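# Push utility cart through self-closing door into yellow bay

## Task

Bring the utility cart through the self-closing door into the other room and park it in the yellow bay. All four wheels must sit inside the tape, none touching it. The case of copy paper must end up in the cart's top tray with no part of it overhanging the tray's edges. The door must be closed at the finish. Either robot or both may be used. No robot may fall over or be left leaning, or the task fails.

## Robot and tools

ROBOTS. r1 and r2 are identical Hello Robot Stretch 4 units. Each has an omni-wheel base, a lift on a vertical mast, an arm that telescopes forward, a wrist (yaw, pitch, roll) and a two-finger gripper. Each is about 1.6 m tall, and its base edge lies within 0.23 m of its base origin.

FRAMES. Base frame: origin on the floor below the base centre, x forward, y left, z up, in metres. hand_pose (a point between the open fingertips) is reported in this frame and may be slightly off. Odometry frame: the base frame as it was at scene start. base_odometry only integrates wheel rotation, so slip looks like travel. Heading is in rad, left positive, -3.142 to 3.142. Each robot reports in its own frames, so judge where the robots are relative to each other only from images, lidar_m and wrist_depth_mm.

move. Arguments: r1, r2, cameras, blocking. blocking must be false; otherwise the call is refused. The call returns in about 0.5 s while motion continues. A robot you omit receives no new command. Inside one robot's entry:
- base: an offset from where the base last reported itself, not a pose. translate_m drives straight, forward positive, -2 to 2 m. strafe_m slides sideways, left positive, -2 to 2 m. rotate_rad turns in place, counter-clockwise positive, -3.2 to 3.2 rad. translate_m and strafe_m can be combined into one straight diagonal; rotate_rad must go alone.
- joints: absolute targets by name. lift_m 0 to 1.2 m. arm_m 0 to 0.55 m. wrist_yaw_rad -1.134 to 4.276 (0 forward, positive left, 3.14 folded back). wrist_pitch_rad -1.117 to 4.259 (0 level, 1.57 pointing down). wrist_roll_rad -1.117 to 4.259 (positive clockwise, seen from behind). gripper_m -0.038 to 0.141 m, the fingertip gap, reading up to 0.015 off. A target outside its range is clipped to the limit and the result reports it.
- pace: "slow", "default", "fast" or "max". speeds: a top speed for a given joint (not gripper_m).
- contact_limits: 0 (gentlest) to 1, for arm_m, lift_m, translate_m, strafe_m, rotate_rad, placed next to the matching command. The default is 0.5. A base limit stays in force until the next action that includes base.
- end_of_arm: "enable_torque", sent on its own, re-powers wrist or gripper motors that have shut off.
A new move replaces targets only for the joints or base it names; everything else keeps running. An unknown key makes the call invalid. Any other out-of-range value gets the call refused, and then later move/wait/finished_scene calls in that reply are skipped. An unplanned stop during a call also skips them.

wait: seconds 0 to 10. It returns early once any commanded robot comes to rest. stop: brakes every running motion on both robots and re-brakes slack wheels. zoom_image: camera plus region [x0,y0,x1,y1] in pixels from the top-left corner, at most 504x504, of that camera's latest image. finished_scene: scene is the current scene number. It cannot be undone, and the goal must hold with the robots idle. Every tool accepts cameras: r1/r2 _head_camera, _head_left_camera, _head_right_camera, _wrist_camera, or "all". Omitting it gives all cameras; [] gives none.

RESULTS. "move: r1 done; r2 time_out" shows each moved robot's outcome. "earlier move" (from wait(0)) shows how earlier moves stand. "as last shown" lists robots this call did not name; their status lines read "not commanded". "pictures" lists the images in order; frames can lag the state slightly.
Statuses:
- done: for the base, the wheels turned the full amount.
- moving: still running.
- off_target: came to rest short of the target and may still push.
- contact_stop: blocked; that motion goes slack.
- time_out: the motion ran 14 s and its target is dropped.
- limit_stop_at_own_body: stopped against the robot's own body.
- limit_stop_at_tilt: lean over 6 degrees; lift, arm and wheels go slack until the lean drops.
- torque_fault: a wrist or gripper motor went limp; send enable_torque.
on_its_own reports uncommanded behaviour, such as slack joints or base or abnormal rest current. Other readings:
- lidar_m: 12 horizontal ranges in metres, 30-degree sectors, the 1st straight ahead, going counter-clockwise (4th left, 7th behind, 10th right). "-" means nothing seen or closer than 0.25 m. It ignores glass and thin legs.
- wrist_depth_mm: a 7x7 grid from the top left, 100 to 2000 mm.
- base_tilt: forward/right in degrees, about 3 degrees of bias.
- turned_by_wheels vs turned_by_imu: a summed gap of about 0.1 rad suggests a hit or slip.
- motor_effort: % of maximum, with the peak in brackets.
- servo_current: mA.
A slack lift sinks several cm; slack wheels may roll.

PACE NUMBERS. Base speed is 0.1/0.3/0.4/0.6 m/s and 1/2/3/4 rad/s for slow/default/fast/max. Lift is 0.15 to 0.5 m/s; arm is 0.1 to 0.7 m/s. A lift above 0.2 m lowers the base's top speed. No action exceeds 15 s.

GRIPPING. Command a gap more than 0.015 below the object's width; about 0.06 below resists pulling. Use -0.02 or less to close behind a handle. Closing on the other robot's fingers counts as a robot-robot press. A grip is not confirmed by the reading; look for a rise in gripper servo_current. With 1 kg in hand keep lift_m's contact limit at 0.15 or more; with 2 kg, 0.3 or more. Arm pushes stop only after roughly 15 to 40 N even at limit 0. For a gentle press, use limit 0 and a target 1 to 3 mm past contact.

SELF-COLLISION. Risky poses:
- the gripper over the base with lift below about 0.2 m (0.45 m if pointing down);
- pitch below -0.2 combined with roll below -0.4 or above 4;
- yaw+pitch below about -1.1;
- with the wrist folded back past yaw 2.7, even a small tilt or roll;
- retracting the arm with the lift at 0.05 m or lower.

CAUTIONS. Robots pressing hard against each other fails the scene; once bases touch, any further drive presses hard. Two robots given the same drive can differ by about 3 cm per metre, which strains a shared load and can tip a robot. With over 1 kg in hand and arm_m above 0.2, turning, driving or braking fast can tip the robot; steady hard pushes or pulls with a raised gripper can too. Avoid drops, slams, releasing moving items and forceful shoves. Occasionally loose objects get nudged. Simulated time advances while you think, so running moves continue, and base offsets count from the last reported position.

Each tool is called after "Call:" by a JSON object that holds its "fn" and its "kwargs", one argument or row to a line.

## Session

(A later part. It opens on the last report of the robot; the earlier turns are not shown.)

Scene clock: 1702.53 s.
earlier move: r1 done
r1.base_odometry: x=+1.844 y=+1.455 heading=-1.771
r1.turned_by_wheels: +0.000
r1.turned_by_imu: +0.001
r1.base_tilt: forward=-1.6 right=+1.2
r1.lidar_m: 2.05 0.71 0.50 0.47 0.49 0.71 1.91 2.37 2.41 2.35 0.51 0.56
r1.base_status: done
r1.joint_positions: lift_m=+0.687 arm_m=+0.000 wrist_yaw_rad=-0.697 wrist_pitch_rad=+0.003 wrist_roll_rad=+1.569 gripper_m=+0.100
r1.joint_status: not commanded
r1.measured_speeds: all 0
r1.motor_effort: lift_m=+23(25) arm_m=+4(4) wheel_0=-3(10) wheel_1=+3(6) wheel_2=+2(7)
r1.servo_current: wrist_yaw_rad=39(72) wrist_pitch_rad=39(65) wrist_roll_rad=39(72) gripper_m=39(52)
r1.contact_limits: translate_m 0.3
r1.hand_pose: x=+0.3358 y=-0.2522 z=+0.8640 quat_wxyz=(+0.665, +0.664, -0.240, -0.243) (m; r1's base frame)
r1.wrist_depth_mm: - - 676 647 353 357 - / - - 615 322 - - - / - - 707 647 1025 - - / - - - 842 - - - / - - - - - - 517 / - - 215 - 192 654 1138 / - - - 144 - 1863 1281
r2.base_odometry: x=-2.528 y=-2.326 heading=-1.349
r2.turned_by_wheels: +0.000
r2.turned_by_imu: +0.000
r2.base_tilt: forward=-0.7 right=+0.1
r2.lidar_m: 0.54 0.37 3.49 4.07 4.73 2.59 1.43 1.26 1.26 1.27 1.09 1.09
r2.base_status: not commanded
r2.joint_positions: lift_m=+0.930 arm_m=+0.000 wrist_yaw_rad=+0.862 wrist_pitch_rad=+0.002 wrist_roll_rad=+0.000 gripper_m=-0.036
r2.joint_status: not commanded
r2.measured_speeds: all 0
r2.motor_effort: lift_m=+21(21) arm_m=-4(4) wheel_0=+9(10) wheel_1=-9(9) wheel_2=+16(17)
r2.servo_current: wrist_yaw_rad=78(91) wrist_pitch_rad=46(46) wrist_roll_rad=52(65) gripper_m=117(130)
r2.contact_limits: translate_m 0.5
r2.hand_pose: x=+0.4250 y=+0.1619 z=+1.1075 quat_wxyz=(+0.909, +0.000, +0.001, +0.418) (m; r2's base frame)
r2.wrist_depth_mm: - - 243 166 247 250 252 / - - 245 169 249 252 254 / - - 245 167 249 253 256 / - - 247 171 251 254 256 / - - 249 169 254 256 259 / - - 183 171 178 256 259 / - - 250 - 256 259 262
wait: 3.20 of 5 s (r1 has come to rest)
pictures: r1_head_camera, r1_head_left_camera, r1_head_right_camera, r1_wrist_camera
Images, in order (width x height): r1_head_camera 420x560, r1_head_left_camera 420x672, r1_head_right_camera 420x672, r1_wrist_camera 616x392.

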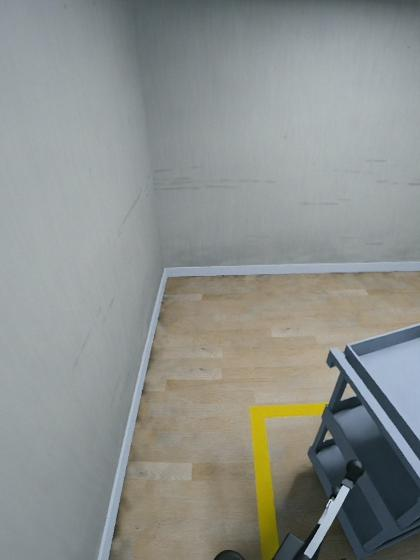

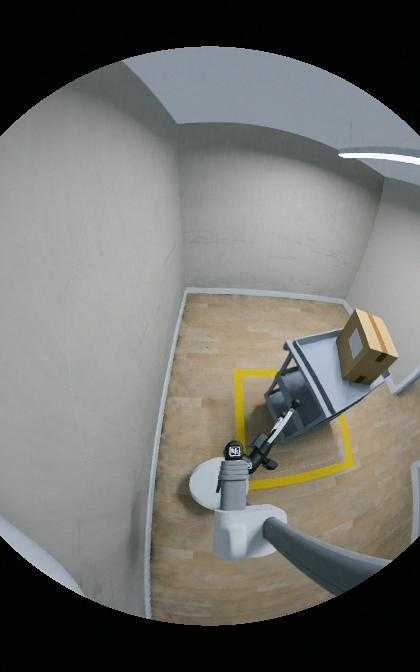

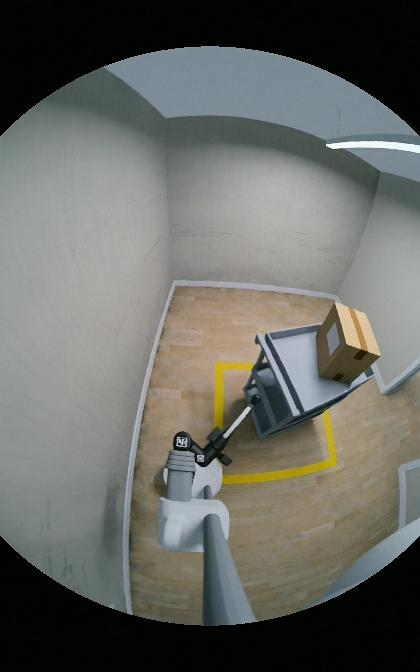

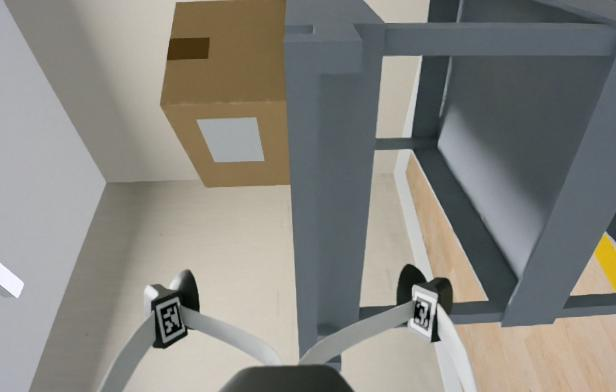

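Call:
{"fn": "move", "kwargs": {
  "blocking": false,
  "cameras": [],
  "r1": {"base":{"translate_m":-0.6}}
}}

Call:
{"fn": "wait", "kwargs": {
  "seconds": 6,
  "cameras": []
}}

Call:
{"fn": "move", "kwargs": {
  "blocking": false,
  "cameras": [],
  "r1": {"base":{"strafe_m":-0.6}}
}}

Call:
{"fn": "wait", "kwargs": {
  "seconds": 6,
  "cameras": ["r1_head_camera","r1_head_left_camera","r1_head_right_camera","r2_head_camera"]
}}

Scene clock: 1714.43 s.
move: r1 moving
r1.base_odometry: x=+1.851 y=+1.486 heading=-1.772
r1.turned_by_wheels: +0.000
r1.turned_by_imu: +0.000
r1.base_tilt: forward=-1.6 right=+1.3
r1.lidar_m: 2.03 0.69 0.49 0.46 0.49 0.70 1.90 2.37 2.40 2.35 0.52 0.55
r1.base_status: translate_m moving
r1.joint_positions: lift_m=+0.687 arm_m=+0.000 wrist_yaw_rad=-0.697 wrist_pitch_rad=+0.003 wrist_roll_rad=+1.569 gripper_m=+0.100
r1.joint_status: not commanded
r1.measured_speeds: translate_m=-0.122 strafe_m=+0.000 rotate_rad=-0.002 lift_m=+0.000 arm_m=+0.000 wrist_yaw_rad=+0.000 wrist_pitch_rad=+0.000 wrist_roll_rad=+0.000
r1.motor_effort: lift_m=+23(23) arm_m=+4(4) wheel_0=-7(7) wheel_1=-3(8) wheel_2=+7(9)
r1.servo_current: wrist_yaw_rad=33(65) wrist_pitch_rad=39(46) wrist_roll_rad=46(65) gripper_m=46(52)
r1.hand_pose: x=+0.3358 y=-0.2522 z=+0.8640 quat_wxyz=(+0.665, +0.664, -0.240, -0.243) (m; r1's base frame)
r1.wrist_depth_mm: - - 699 683 - - - / - - 647 329 379 382 - / - - 691 634 433 - - / - - - 831 - - - / - - - - - 831 525 / - - 215 - 198 - 1138 / - - - 144 - 1863 1229
r2: as last shown
r2.base_tilt: forward=-0.6 right=+0.0
r2.lidar_m: 0.52 0.41 3.47 4.08 4.72 2.56 1.46 1.27 1.24 1.26 1.10 1.09
r2.motor_effort: lift_m=+21(21) arm_m=-4(4) wheel_0=+9(9) wheel_1=-9(9) wheel_2=+16(17)
r2.servo_current: wrist_yaw_rad=72(85) wrist_pitch_rad=39(46) wrist_roll_rad=46(52) gripper_m=117(130)
r2.contact_limits: translate_m 0.5
r2.wrist_depth_mm: - - 244 166 248 250 253 / - - 245 170 250 251 254 / - - 245 168 252 253 256 / - - 247 171 252 254 257 / - - 249 170 253 256 257 / - - 183 171 177 257 259 / - - 250 - 256 257 262
pictures: none
No camera images: "cameras" was empty.

Scene clock: 1717.43 s.
earlier move: r1 done
r1.base_odometry: x=+1.964 y=+2.043 heading=-1.772
r1.turned_by_wheels: +0.000
r1.turned_by_imu: +0.000
r1.base_tilt: forward=-1.6 right=+1.3
r1.lidar_m: 1.27 0.71 0.50 0.47 0.50 0.69 1.71 1.77 2.44 2.30 1.45 0.97
r1.base_status: done
r1.joint_positions: lift_m=+0.687 arm_m=+0.000 wrist_yaw_rad=-0.697 wrist_pitch_rad=+0.003 wrist_roll_rad=+1.569 gripper_m=+0.100
r1.joint_status: not commanded
r1.measured_speeds: all 0
r1.motor_effort: lift_m=+23(23) arm_m=+4(4) wheel_0=-2(8) wheel_1=-1(9) wheel_2=+0(10)
r1.servo_current: wrist_yaw_rad=33(65) wrist_pitch_rad=46(52) wrist_roll_rad=39(65) gripper_m=39(52)
r1.hand_pose: x=+0.3359 y=-0.2522 z=+0.8640 quat_wxyz=(+0.665, +0.664, -0.240, -0.243) (m; r1's base frame)
r1.wrist_depth_mm: - - - - - 1708 1281 / - - - - - 1756 1182 / - - - - - 1921 1255 / - - - - - 1921 1205 / - - - 1098 - 1366 - / - - 216 1078 193 - - / - - - 144 1182 917 946
r2.base_odometry: x=-2.528 y=-2.326 heading=-1.349
r2.turned_by_wheels: +0.000
r2.turned_by_imu: +0.000
r2.base_tilt: forward=-0.6 right=+0.0
r2.lidar_m: 0.54 0.39 3.49 4.02 4.73 2.56 1.43 1.25 1.26 1.28 1.09 1.09
r2.base_status: not commanded
r2.joint_positions: lift_m=+0.930 arm_m=+0.000 wrist_yaw_rad=+0.862 wrist_pitch_rad=+0.002 wrist_roll_rad=+0.000 gripper_m=-0.036
r2.joint_status: not commanded
r2.measured_speeds: all 0
r2.motor_effort: lift_m=+21(21) arm_m=-4(4) wheel_0=+9(10) wheel_1=-9(10) wheel_2=+16(17)
r2.servo_current: wrist_yaw_rad=78(98) wrist_pitch_rad=39(46) wrist_roll_rad=52(65) gripper_m=124(130)
r2.contact_limits: translate_m 0.5
r2.hand_pose: x=+0.4250 y=+0.1619 z=+1.1075 quat_wxyz=(+0.909, +0.000, +0.001, +0.418) (m; r2's base frame)
r2.wrist_depth_mm: - - 242 165 248 251 253 / - - 244 169 249 251 255 / - - 245 167 251 253 255 / - - 246 171 251 255 257 / - - 248 170 253 256 259 / - - 183 171 178 256 259 / - - 250 - 255 258 260
wait: 3.00 of 6 s (r1 has come to rest)
pictures: none
No camera images: "cameras" was empty.

Scene clock: 1717.93 s.
move: r1 moving
r1.base_odometry: x=+1.929 y=+2.050 heading=-1.772
r1.turned_by_wheels: +0.000
r1.turned_by_imu: +0.000
r1.base_tilt: forward=-1.6 right=+1.3
r1.lidar_m: 1.25 0.75 0.54 0.51 0.53 0.76 1.69 1.75 2.40 2.27 2.55 0.95
r1.base_status: strafe_m moving
r1.joint_positions: lift_m=+0.687 arm_m=+0.000 wrist_yaw_rad=-0.697 wrist_pitch_rad=+0.003 wrist_roll_rad=+1.569 gripper_m=+0.100
r1.joint_status: not commanded
r1.measured_speeds: translate_m=+0.001 strafe_m=-0.141 rotate_rad=-0.003 lift_m=+0.000 arm_m=+0.000 wrist_yaw_rad=+0.000 wrist_pitch_rad=+0.000 wrist_roll_rad=+0.000
r1.motor_effort: lift_m=+23(23) arm_m=+4(4) wheel_0=+10(10) wheel_1=-10(11) wheel_2=+0(1)
r1.servo_current: wrist_yaw_rad=46(59) wrist_pitch_rad=39(52) wrist_roll_rad=39(59) gripper_m=39(46)
r1.hand_pose: x=+0.3359 y=-0.2522 z=+0.8640 quat_wxyz=(+0.665, +0.664, -0.240, -0.243) (m; r1's base frame)
r1.wrist_depth_mm: - - - - - 1708 1281 / - - - - - 1708 1229 / - - - - - 1708 1205 / - - - - - 1921 1182 / - - - 1060 - 1397 - / - - 216 1042 197 - - / - - - 144 1229 854 -
r2: as last shown
r2.lidar_m: 0.51 0.39 3.48 4.08 4.72 2.57 1.45 1.25 1.24 1.27 1.10 1.09
r2.motor_effort: lift_m=+21(21) arm_m=-4(4) wheel_0=+9(9) wheel_1=-9(9) wheel_2=+16(16)
r2.servo_current: wrist_yaw_rad=85(85) wrist_pitch_rad=39(46) wrist_roll_rad=59(59) gripper_m=124(130)
r2.contact_limits: translate_m 0.5
r2.wrist_depth_mm: - - 242 166 247 251 252 / - - 244 170 250 251 254 / - - 245 167 251 253 256 / - - 246 171 251 254 256 / - - 247 170 253 256 258 / - - 183 171 178 257 259 / - - 250 - 256 258 263
pictures: none
No camera images: "cameras" was empty.

Scene clock: 1720.77 s.
earlier move: r1 done
r1.base_odometry: x=+1.376 y=+2.162 heading=-1.771
r1.turned_by_wheels: +0.000
r1.turned_by_imu: -0.003
r1.base_tilt: forward=-1.5 right=+1.3
r1.lidar_m: 0.86 1.58 1.12 1.08 1.12 1.54 1.67 1.76 1.79 1.68 2.04 1.03
r1.base_status: done
r1.joint_positions: lift_m=+0.687 arm_m=+0.000 wrist_yaw_rad=-0.697 wrist_pitch_rad=+0.003 wrist_roll_rad=+1.569 gripper_m=+0.100
r1.joint_status: not commanded
r1.measured_speeds: all 0
r1.motor_effort: lift_m=+23(23) arm_m=+4(4) wheel_0=+1(14) wheel_1=+1(11) wheel_2=+1(2)
r1.servo_current: wrist_yaw_rad=46(78) wrist_pitch_rad=46(52) wrist_roll_rad=52(72) gripper_m=39(52)
r1.hand_pose: x=+0.3359 y=-0.2522 z=+0.8640 quat_wxyz=(+0.665, +0.664, -0.240, -0.243) (m; r1's base frame)
r1.wrist_depth_mm: - - - - - 1756 1205 / 1808 - - - - 1618 1205 / - - - - - 1808 1205 / - - - - - 1756 1229 / - - - - - 1808 1255 / - - 214 - 198 1576 1308 / - - - 143 - 854 -
r2.base_odometry: x=-2.528 y=-2.326 heading=-1.349
r2.turned_by_wheels: +0.000
r2.turned_by_imu: +0.000
r2.base_tilt: forward=-0.6 right=+0.0
r2.lidar_m: 0.51 0.40 3.49 4.09 4.72 2.59 1.45 1.25 1.24 1.27 1.08 1.09
r2.base_status: not commanded
r2.joint_positions: lift_m=+0.930 arm_m=+0.000 wrist_yaw_rad=+0.862 wrist_pitch_rad=+0.002 wrist_roll_rad=+0.000 gripper_m=-0.036
r2.joint_status: not commanded
r2.measured_speeds: all 0
r2.motor_effort: lift_m=+21(21) arm_m=-4(4) wheel_0=+9(10) wheel_1=-9(9) wheel_2=+16(17)
r2.servo_current: wrist_yaw_rad=91(98) wrist_pitch_rad=39(52) wrist_roll_rad=39(59) gripper_m=124(130)
r2.contact_limits: translate_m 0.5
r2.hand_pose: x=+0.4250 y=+0.1619 z=+1.1075 quat_wxyz=(+0.909, +0.000, +0.001, +0.418) (m; r2's base frame)
r2.wrist_depth_mm: - - 243 165 249 250 252 / - - 243 170 248 251 254 / - - 245 168 250 254 255 / - - 247 170 252 255 256 / - - 249 170 254 255 258 / - - 183 171 178 257 260 / - - 251 - 257 257 260
wait: 2.83 of 6 s (r1 has come to rest)
pictures: r1_head_camera, r1_head_left_camera, r1_head_right_camera, r2_head_camera
Images, in order (width x height): r1_head_camera 420x560, r1_head_left_camera 420x672, r1_head_right_camera 420x672, r2_head_camera 420x560.

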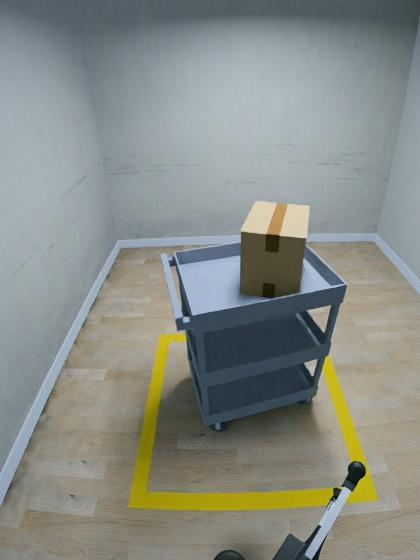

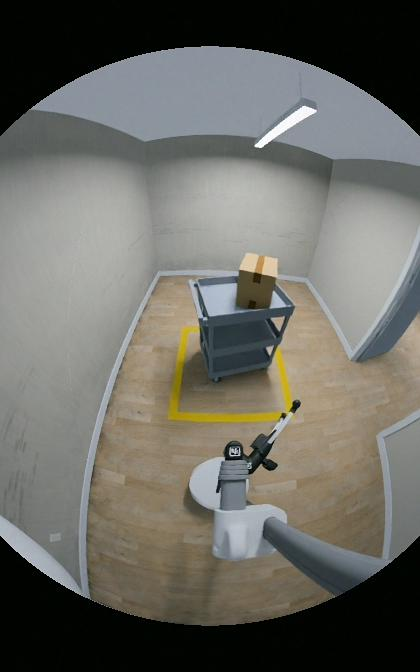

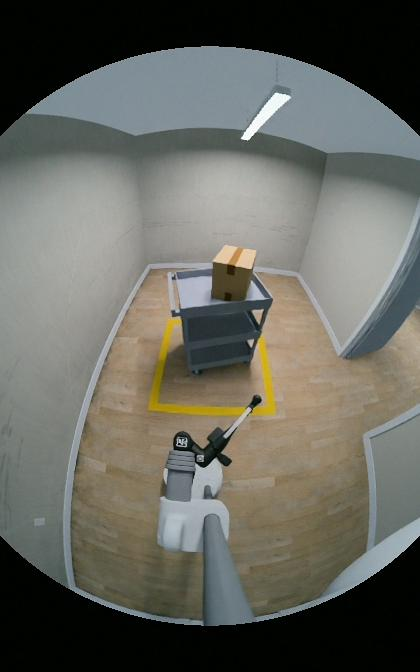

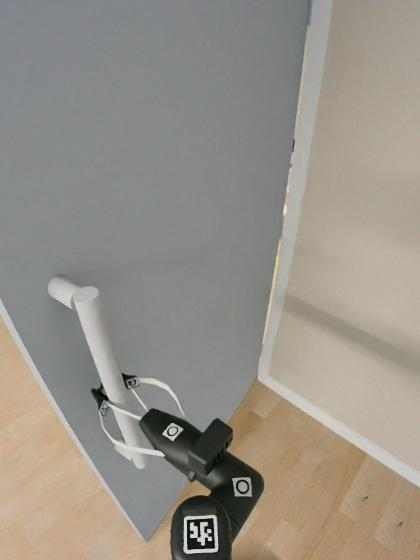

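Call:
{"fn": "zoom_image", "kwargs": {
  "camera": "r1_head_camera",
  "region": [120, 230, 390, 520]
}}

Scaled by 1.738 from the camera's 420x560 image, which has a finer 600x800 frame.

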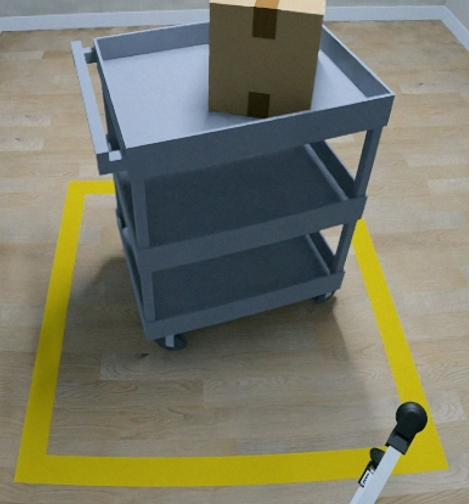

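Call:
{"fn": "move", "kwargs": {
  "blocking": false,
  "cameras": [],
  "r2": {"base":{"translate_m":0.071,"strafe_m":0.092},"pace":"slow","contact_limits":{"translate_m":0.5}}
}}

Call:
{"fn": "wait", "kwargs": {
  "seconds": 4,
  "cameras": ["r2_head_camera"]
}}

Call:
{"fn": "move", "kwargs": {
  "blocking": false,
  "cameras": [],
  "r2": {"base":{"translate_m":0.124,"strafe_m":0.122},"pace":"slow","contact_limits":{"translate_m":0.5}}
}}

Call:
{"fn": "wait", "kwargs": {
  "seconds": 4,
  "cameras": ["r2_head_camera","r2_wrist_camera"]
}}

Scene clock: 1752.53 s.
move: r2 moving
r1: as last shown
r1.turned_by_imu: +0.000
r1.base_tilt: forward=-1.6 right=+1.3
r1.lidar_m: 0.86 1.56 1.12 1.06 1.11 1.52 1.67 1.76 1.80 1.70 2.06 1.01
r1.motor_effort: lift_m=+23(23) arm_m=+4(4) wheel_0=+1(2) wheel_1=+1(1) wheel_2=+1(1)
r1.servo_current: wrist_yaw_rad=39(65) wrist_pitch_rad=46(46) wrist_roll_rad=52(65) gripper_m=39(52)
r1.wrist_depth_mm: - - - - - 1756 1205 / 1808 - - - - 1618 1255 / - - - - - 1756 1229 / - - - - - 1756 1281 / - - - - - 1808 1255 / - - 214 - 197 1576 1366 / - - - 144 - 854 -
r2.base_odometry: x=-2.517 y=-2.331 heading=-1.349
r2.turned_by_wheels: +0.000
r2.turned_by_imu: +0.001
r2.base_tilt: forward=-0.7 right=+0.1
r2.lidar_m: 0.52 0.38 3.46 4.05 4.72 2.59 1.48 1.27 1.26 1.27 1.08 1.08
r2.base_status: translate_m moving; strafe_m moving
r2.joint_positions: lift_m=+0.930 arm_m=+0.000 wrist_yaw_rad=+0.860 wrist_pitch_rad=+0.002 wrist_roll_rad=+0.000 gripper_m=-0.037
r2.joint_status: not commanded
r2.measured_speeds: translate_m=+0.032 strafe_m=+0.040 rotate_rad=+0.002 lift_m=+0.000 arm_m=+0.000 wrist_yaw_rad=+0.000 wrist_pitch_rad=+0.000 wrist_roll_rad=+0.000
r2.motor_effort: lift_m=+21(21) arm_m=-4(4) wheel_0=-2(8) wheel_1=+7(10) wheel_2=-5(15)
r2.servo_current: wrist_yaw_rad=65(91) wrist_pitch_rad=46(46) wrist_roll_rad=46(59) gripper_m=117(124)
r2.contact_limits: translate_m 0.5
r2.hand_pose: x=+0.4253 y=+0.1615 z=+1.1075 quat_wxyz=(+0.909, +0.000, +0.001, +0.417) (m; r2's base frame)
r2.wrist_depth_mm: - - 242 167 248 250 252 / - - 243 167 249 251 253 / - - 244 168 250 252 254 / - - 247 169 251 253 255 / - - 248 169 253 255 257 / - - 183 174 179 257 259 / - - 250 - 255 258 260
pictures: none
No camera images: "cameras" was empty.

Scene clock: 1754.47 s.
earlier move: r2 done
r1.base_odometry: x=+1.376 y=+2.162 heading=-1.771
r1.turned_by_wheels: +0.000
r1.turned_by_imu: +0.000
r1.base_tilt: forward=-1.6 right=+1.3
r1.lidar_m: 0.87 1.55 1.12 1.06 1.11 1.53 1.66 1.72 1.80 1.68 2.05 1.01
r1.base_status: not commanded
r1.joint_positions: lift_m=+0.687 arm_m=+0.000 wrist_yaw_rad=-0.697 wrist_pitch_rad=+0.003 wrist_roll_rad=+1.569 gripper_m=+0.100
r1.joint_status: not commanded
r1.measured_speeds: all 0
r1.motor_effort: lift_m=+23(23) arm_m=+4(4) wheel_0=+2(2) wheel_1=+1(1) wheel_2=+1(1)
r1.servo_current: wrist_yaw_rad=52(72) wrist_pitch_rad=39(52) wrist_roll_rad=46(65) gripper_m=39(52)
r1.hand_pose: x=+0.3359 y=-0.2522 z=+0.8640 quat_wxyz=(+0.665, +0.664, -0.240, -0.243) (m; r1's base frame)
r1.wrist_depth_mm: - - - - - 1756 1205 / 1708 - - - - 1618 1205 / - - - - - 1808 1229 / - - - - - 1808 1255 / - - - - - 1756 1255 / - - 214 - 198 1618 1336 / - - - 144 - 854 -
r2.base_odometry: x=-2.423 y=-2.374 heading=-1.349
r2.turned_by_wheels: +0.000
r2.turned_by_imu: +0.002
r2.base_tilt: forward=-0.7 right=+0.1
r2.lidar_m: 0.52 0.37 3.38 3.93 4.73 2.79 1.62 1.36 1.37 1.27 1.10 0.95
r2.base_status: done
r2.joint_positions: lift_m=+0.930 arm_m=+0.000 wrist_yaw_rad=+0.860 wrist_pitch_rad=+0.002 wrist_roll_rad=+0.000 gripper_m=-0.037
r2.joint_status: not commanded
r2.measured_speeds: all 0
r2.motor_effort: lift_m=+21(21) arm_m=-4(4) wheel_0=+5(8) wheel_1=+4(10) wheel_2=-2(15)
r2.servo_current: wrist_yaw_rad=65(91) wrist_pitch_rad=46(46) wrist_roll_rad=52(65) gripper_m=111(124)
r2.contact_limits: translate_m 0.5
r2.hand_pose: x=+0.4253 y=+0.1615 z=+1.1075 quat_wxyz=(+0.909, +0.000, +0.001, +0.417) (m; r2's base frame)
r2.wrist_depth_mm: - - 247 167 238 233 230 / - - 248 167 238 235 231 / - - 249 167 241 236 233 / - - 250 167 241 237 234 / - - 252 168 244 238 236 / - - 183 170 179 239 236 / - - 256 - 244 239 239
wait: 1.93 of 4 s (r2 has come to rest)
pictures: r2_head_camera
Images, in order (width x height): r2_head_camera 420x560.

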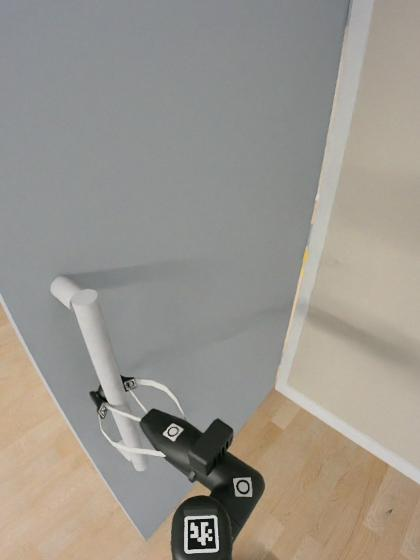

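Scene clock: 1754.97 s.
move: r2 moving
r1: as last shown
r1.lidar_m: 0.86 1.56 1.11 1.04 1.11 1.52 1.67 1.75 1.79 1.69 2.07 1.02
r1.motor_effort: lift_m=+23(23) arm_m=+4(4) wheel_0=+1(2) wheel_1=+1(1) wheel_2=+1(1)
r1.servo_current: wrist_yaw_rad=52(52) wrist_pitch_rad=46(46) wrist_roll_rad=78(78) gripper_m=39(46)
r1.wrist_depth_mm: - - - - - 1756 1205 / 1756 - - - - 1618 1229 / - - - - - 1808 1255 / - - - - - 1863 1255 / - - - - - 1808 1229 / - - 214 - 198 1576 1336 / - - - 144 - 854 -
r2.base_odometry: x=-2.412 y=-2.381 heading=-1.348
r2.turned_by_wheels: +0.001
r2.turned_by_imu: +0.001
r2.base_tilt: forward=-0.7 right=+0.0
r2.lidar_m: 0.51 0.37 3.36 3.96 4.71 2.81 1.60 1.38 1.38 1.29 1.08 0.94
r2.base_status: translate_m moving; strafe_m moving
r2.joint_positions: lift_m=+0.930 arm_m=+0.000 wrist_yaw_rad=+0.860 wrist_pitch_rad=+0.002 wrist_roll_rad=+0.000 gripper_m=-0.037
r2.joint_status: not commanded
r2.measured_speeds: translate_m=+0.035 strafe_m=+0.036 rotate_rad=-0.003 lift_m=+0.000 arm_m=+0.000 wrist_yaw_rad=+0.000 wrist_pitch_rad=+0.000 wrist_roll_rad=+0.000
r2.motor_effort: lift_m=+21(21) arm_m=-4(4) wheel_0=+5(8) wheel_1=+9(10) wheel_2=-5(5)
r2.servo_current: wrist_yaw_rad=72(78) wrist_pitch_rad=39(46) wrist_roll_rad=59(59) gripper_m=111(117)
r2.contact_limits: translate_m 0.5
r2.hand_pose: x=+0.4253 y=+0.1615 z=+1.1075 quat_wxyz=(+0.909, +0.000, +0.001, +0.417) (m; r2's base frame)
r2.wrist_depth_mm: - - 247 167 237 232 228 / - - 249 164 237 232 229 / - - 250 167 239 234 230 / - - 250 168 240 235 233 / - - 253 169 242 237 233 / - - 181 169 178 238 234 / - - 256 - 244 237 236
pictures: none
No camera images: "cameras" was empty.

Scene clock: 1757.47 s.
earlier move: r2 done
r1.base_odometry: x=+1.376 y=+2.162 heading=-1.771
r1.turned_by_wheels: +0.000
r1.turned_by_imu: +0.000
r1.base_tilt: forward=-1.6 right=+1.3
r1.lidar_m: 0.83 1.57 1.14 1.05 1.10 1.54 1.67 1.72 1.79 1.70 2.04 1.02
r1.base_status: not commanded
r1.joint_positions: lift_m=+0.687 arm_m=+0.000 wrist_yaw_rad=-0.697 wrist_pitch_rad=+0.003 wrist_roll_rad=+1.569 gripper_m=+0.100
r1.joint_status: not commanded
r1.measured_speeds: all 0
r1.motor_effort: lift_m=+23(23) arm_m=+4(4) wheel_0=+2(2) wheel_1=+1(1) wheel_2=+1(1)
r1.servo_current: wrist_yaw_rad=39(72) wrist_pitch_rad=39(52) wrist_roll_rad=39(78) gripper_m=46(52)
r1.hand_pose: x=+0.3359 y=-0.2522 z=+0.8640 quat_wxyz=(+0.665, +0.664, -0.240, -0.243) (m; r1's base frame)
r1.wrist_depth_mm: - - - - - 1708 1205 / 1756 - - - - 1661 1205 / - - - - - 1708 1205 / - - - - - 1808 1255 / - - - - - 1808 1281 / - - 214 - 198 1618 1308 / - - - 143 - 866 -
r2.base_odometry: x=-2.276 y=-2.468 heading=-1.347
r2.turned_by_wheels: +0.000
r2.turned_by_imu: +0.003
r2.base_tilt: forward=-0.7 right=+0.1
r2.lidar_m: 0.49 0.38 3.21 3.76 4.73 3.07 1.78 1.54 1.54 1.28 1.11 0.76
r2.base_status: done
r2.joint_positions: lift_m=+0.930 arm_m=+0.000 wrist_yaw_rad=+0.860 wrist_pitch_rad=+0.002 wrist_roll_rad=+0.000 gripper_m=-0.037
r2.joint_status: not commanded
r2.measured_speeds: all 0
r2.motor_effort: lift_m=+21(21) arm_m=-4(4) wheel_0=+7(11) wheel_1=+6(11) wheel_2=+1(6)
r2.servo_current: wrist_yaw_rad=78(85) wrist_pitch_rad=33(46) wrist_roll_rad=33(59) gripper_m=117(117)
r2.contact_limits: translate_m 0.5
r2.hand_pose: x=+0.4253 y=+0.1615 z=+1.1075 quat_wxyz=(+0.909, +0.000, +0.001, +0.417) (m; r2's base frame)
r2.wrist_depth_mm: - - 256 166 224 211 202 / - - 258 163 227 213 - / - - 260 167 228 214 206 / - - 263 167 229 215 206 / - - - 166 230 216 206 / - - 181 167 179 217 208 / - - - - 230 214 209
wait: 2.50 of 4 s (r2 has come to rest)
pictures: r2_head_camera, r2_wrist_camera
Images, in order (width x height): r2_head_camera 420x560, r2_wrist_camera 616x392.

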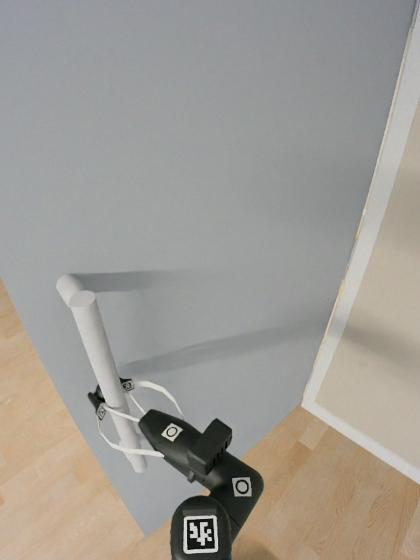

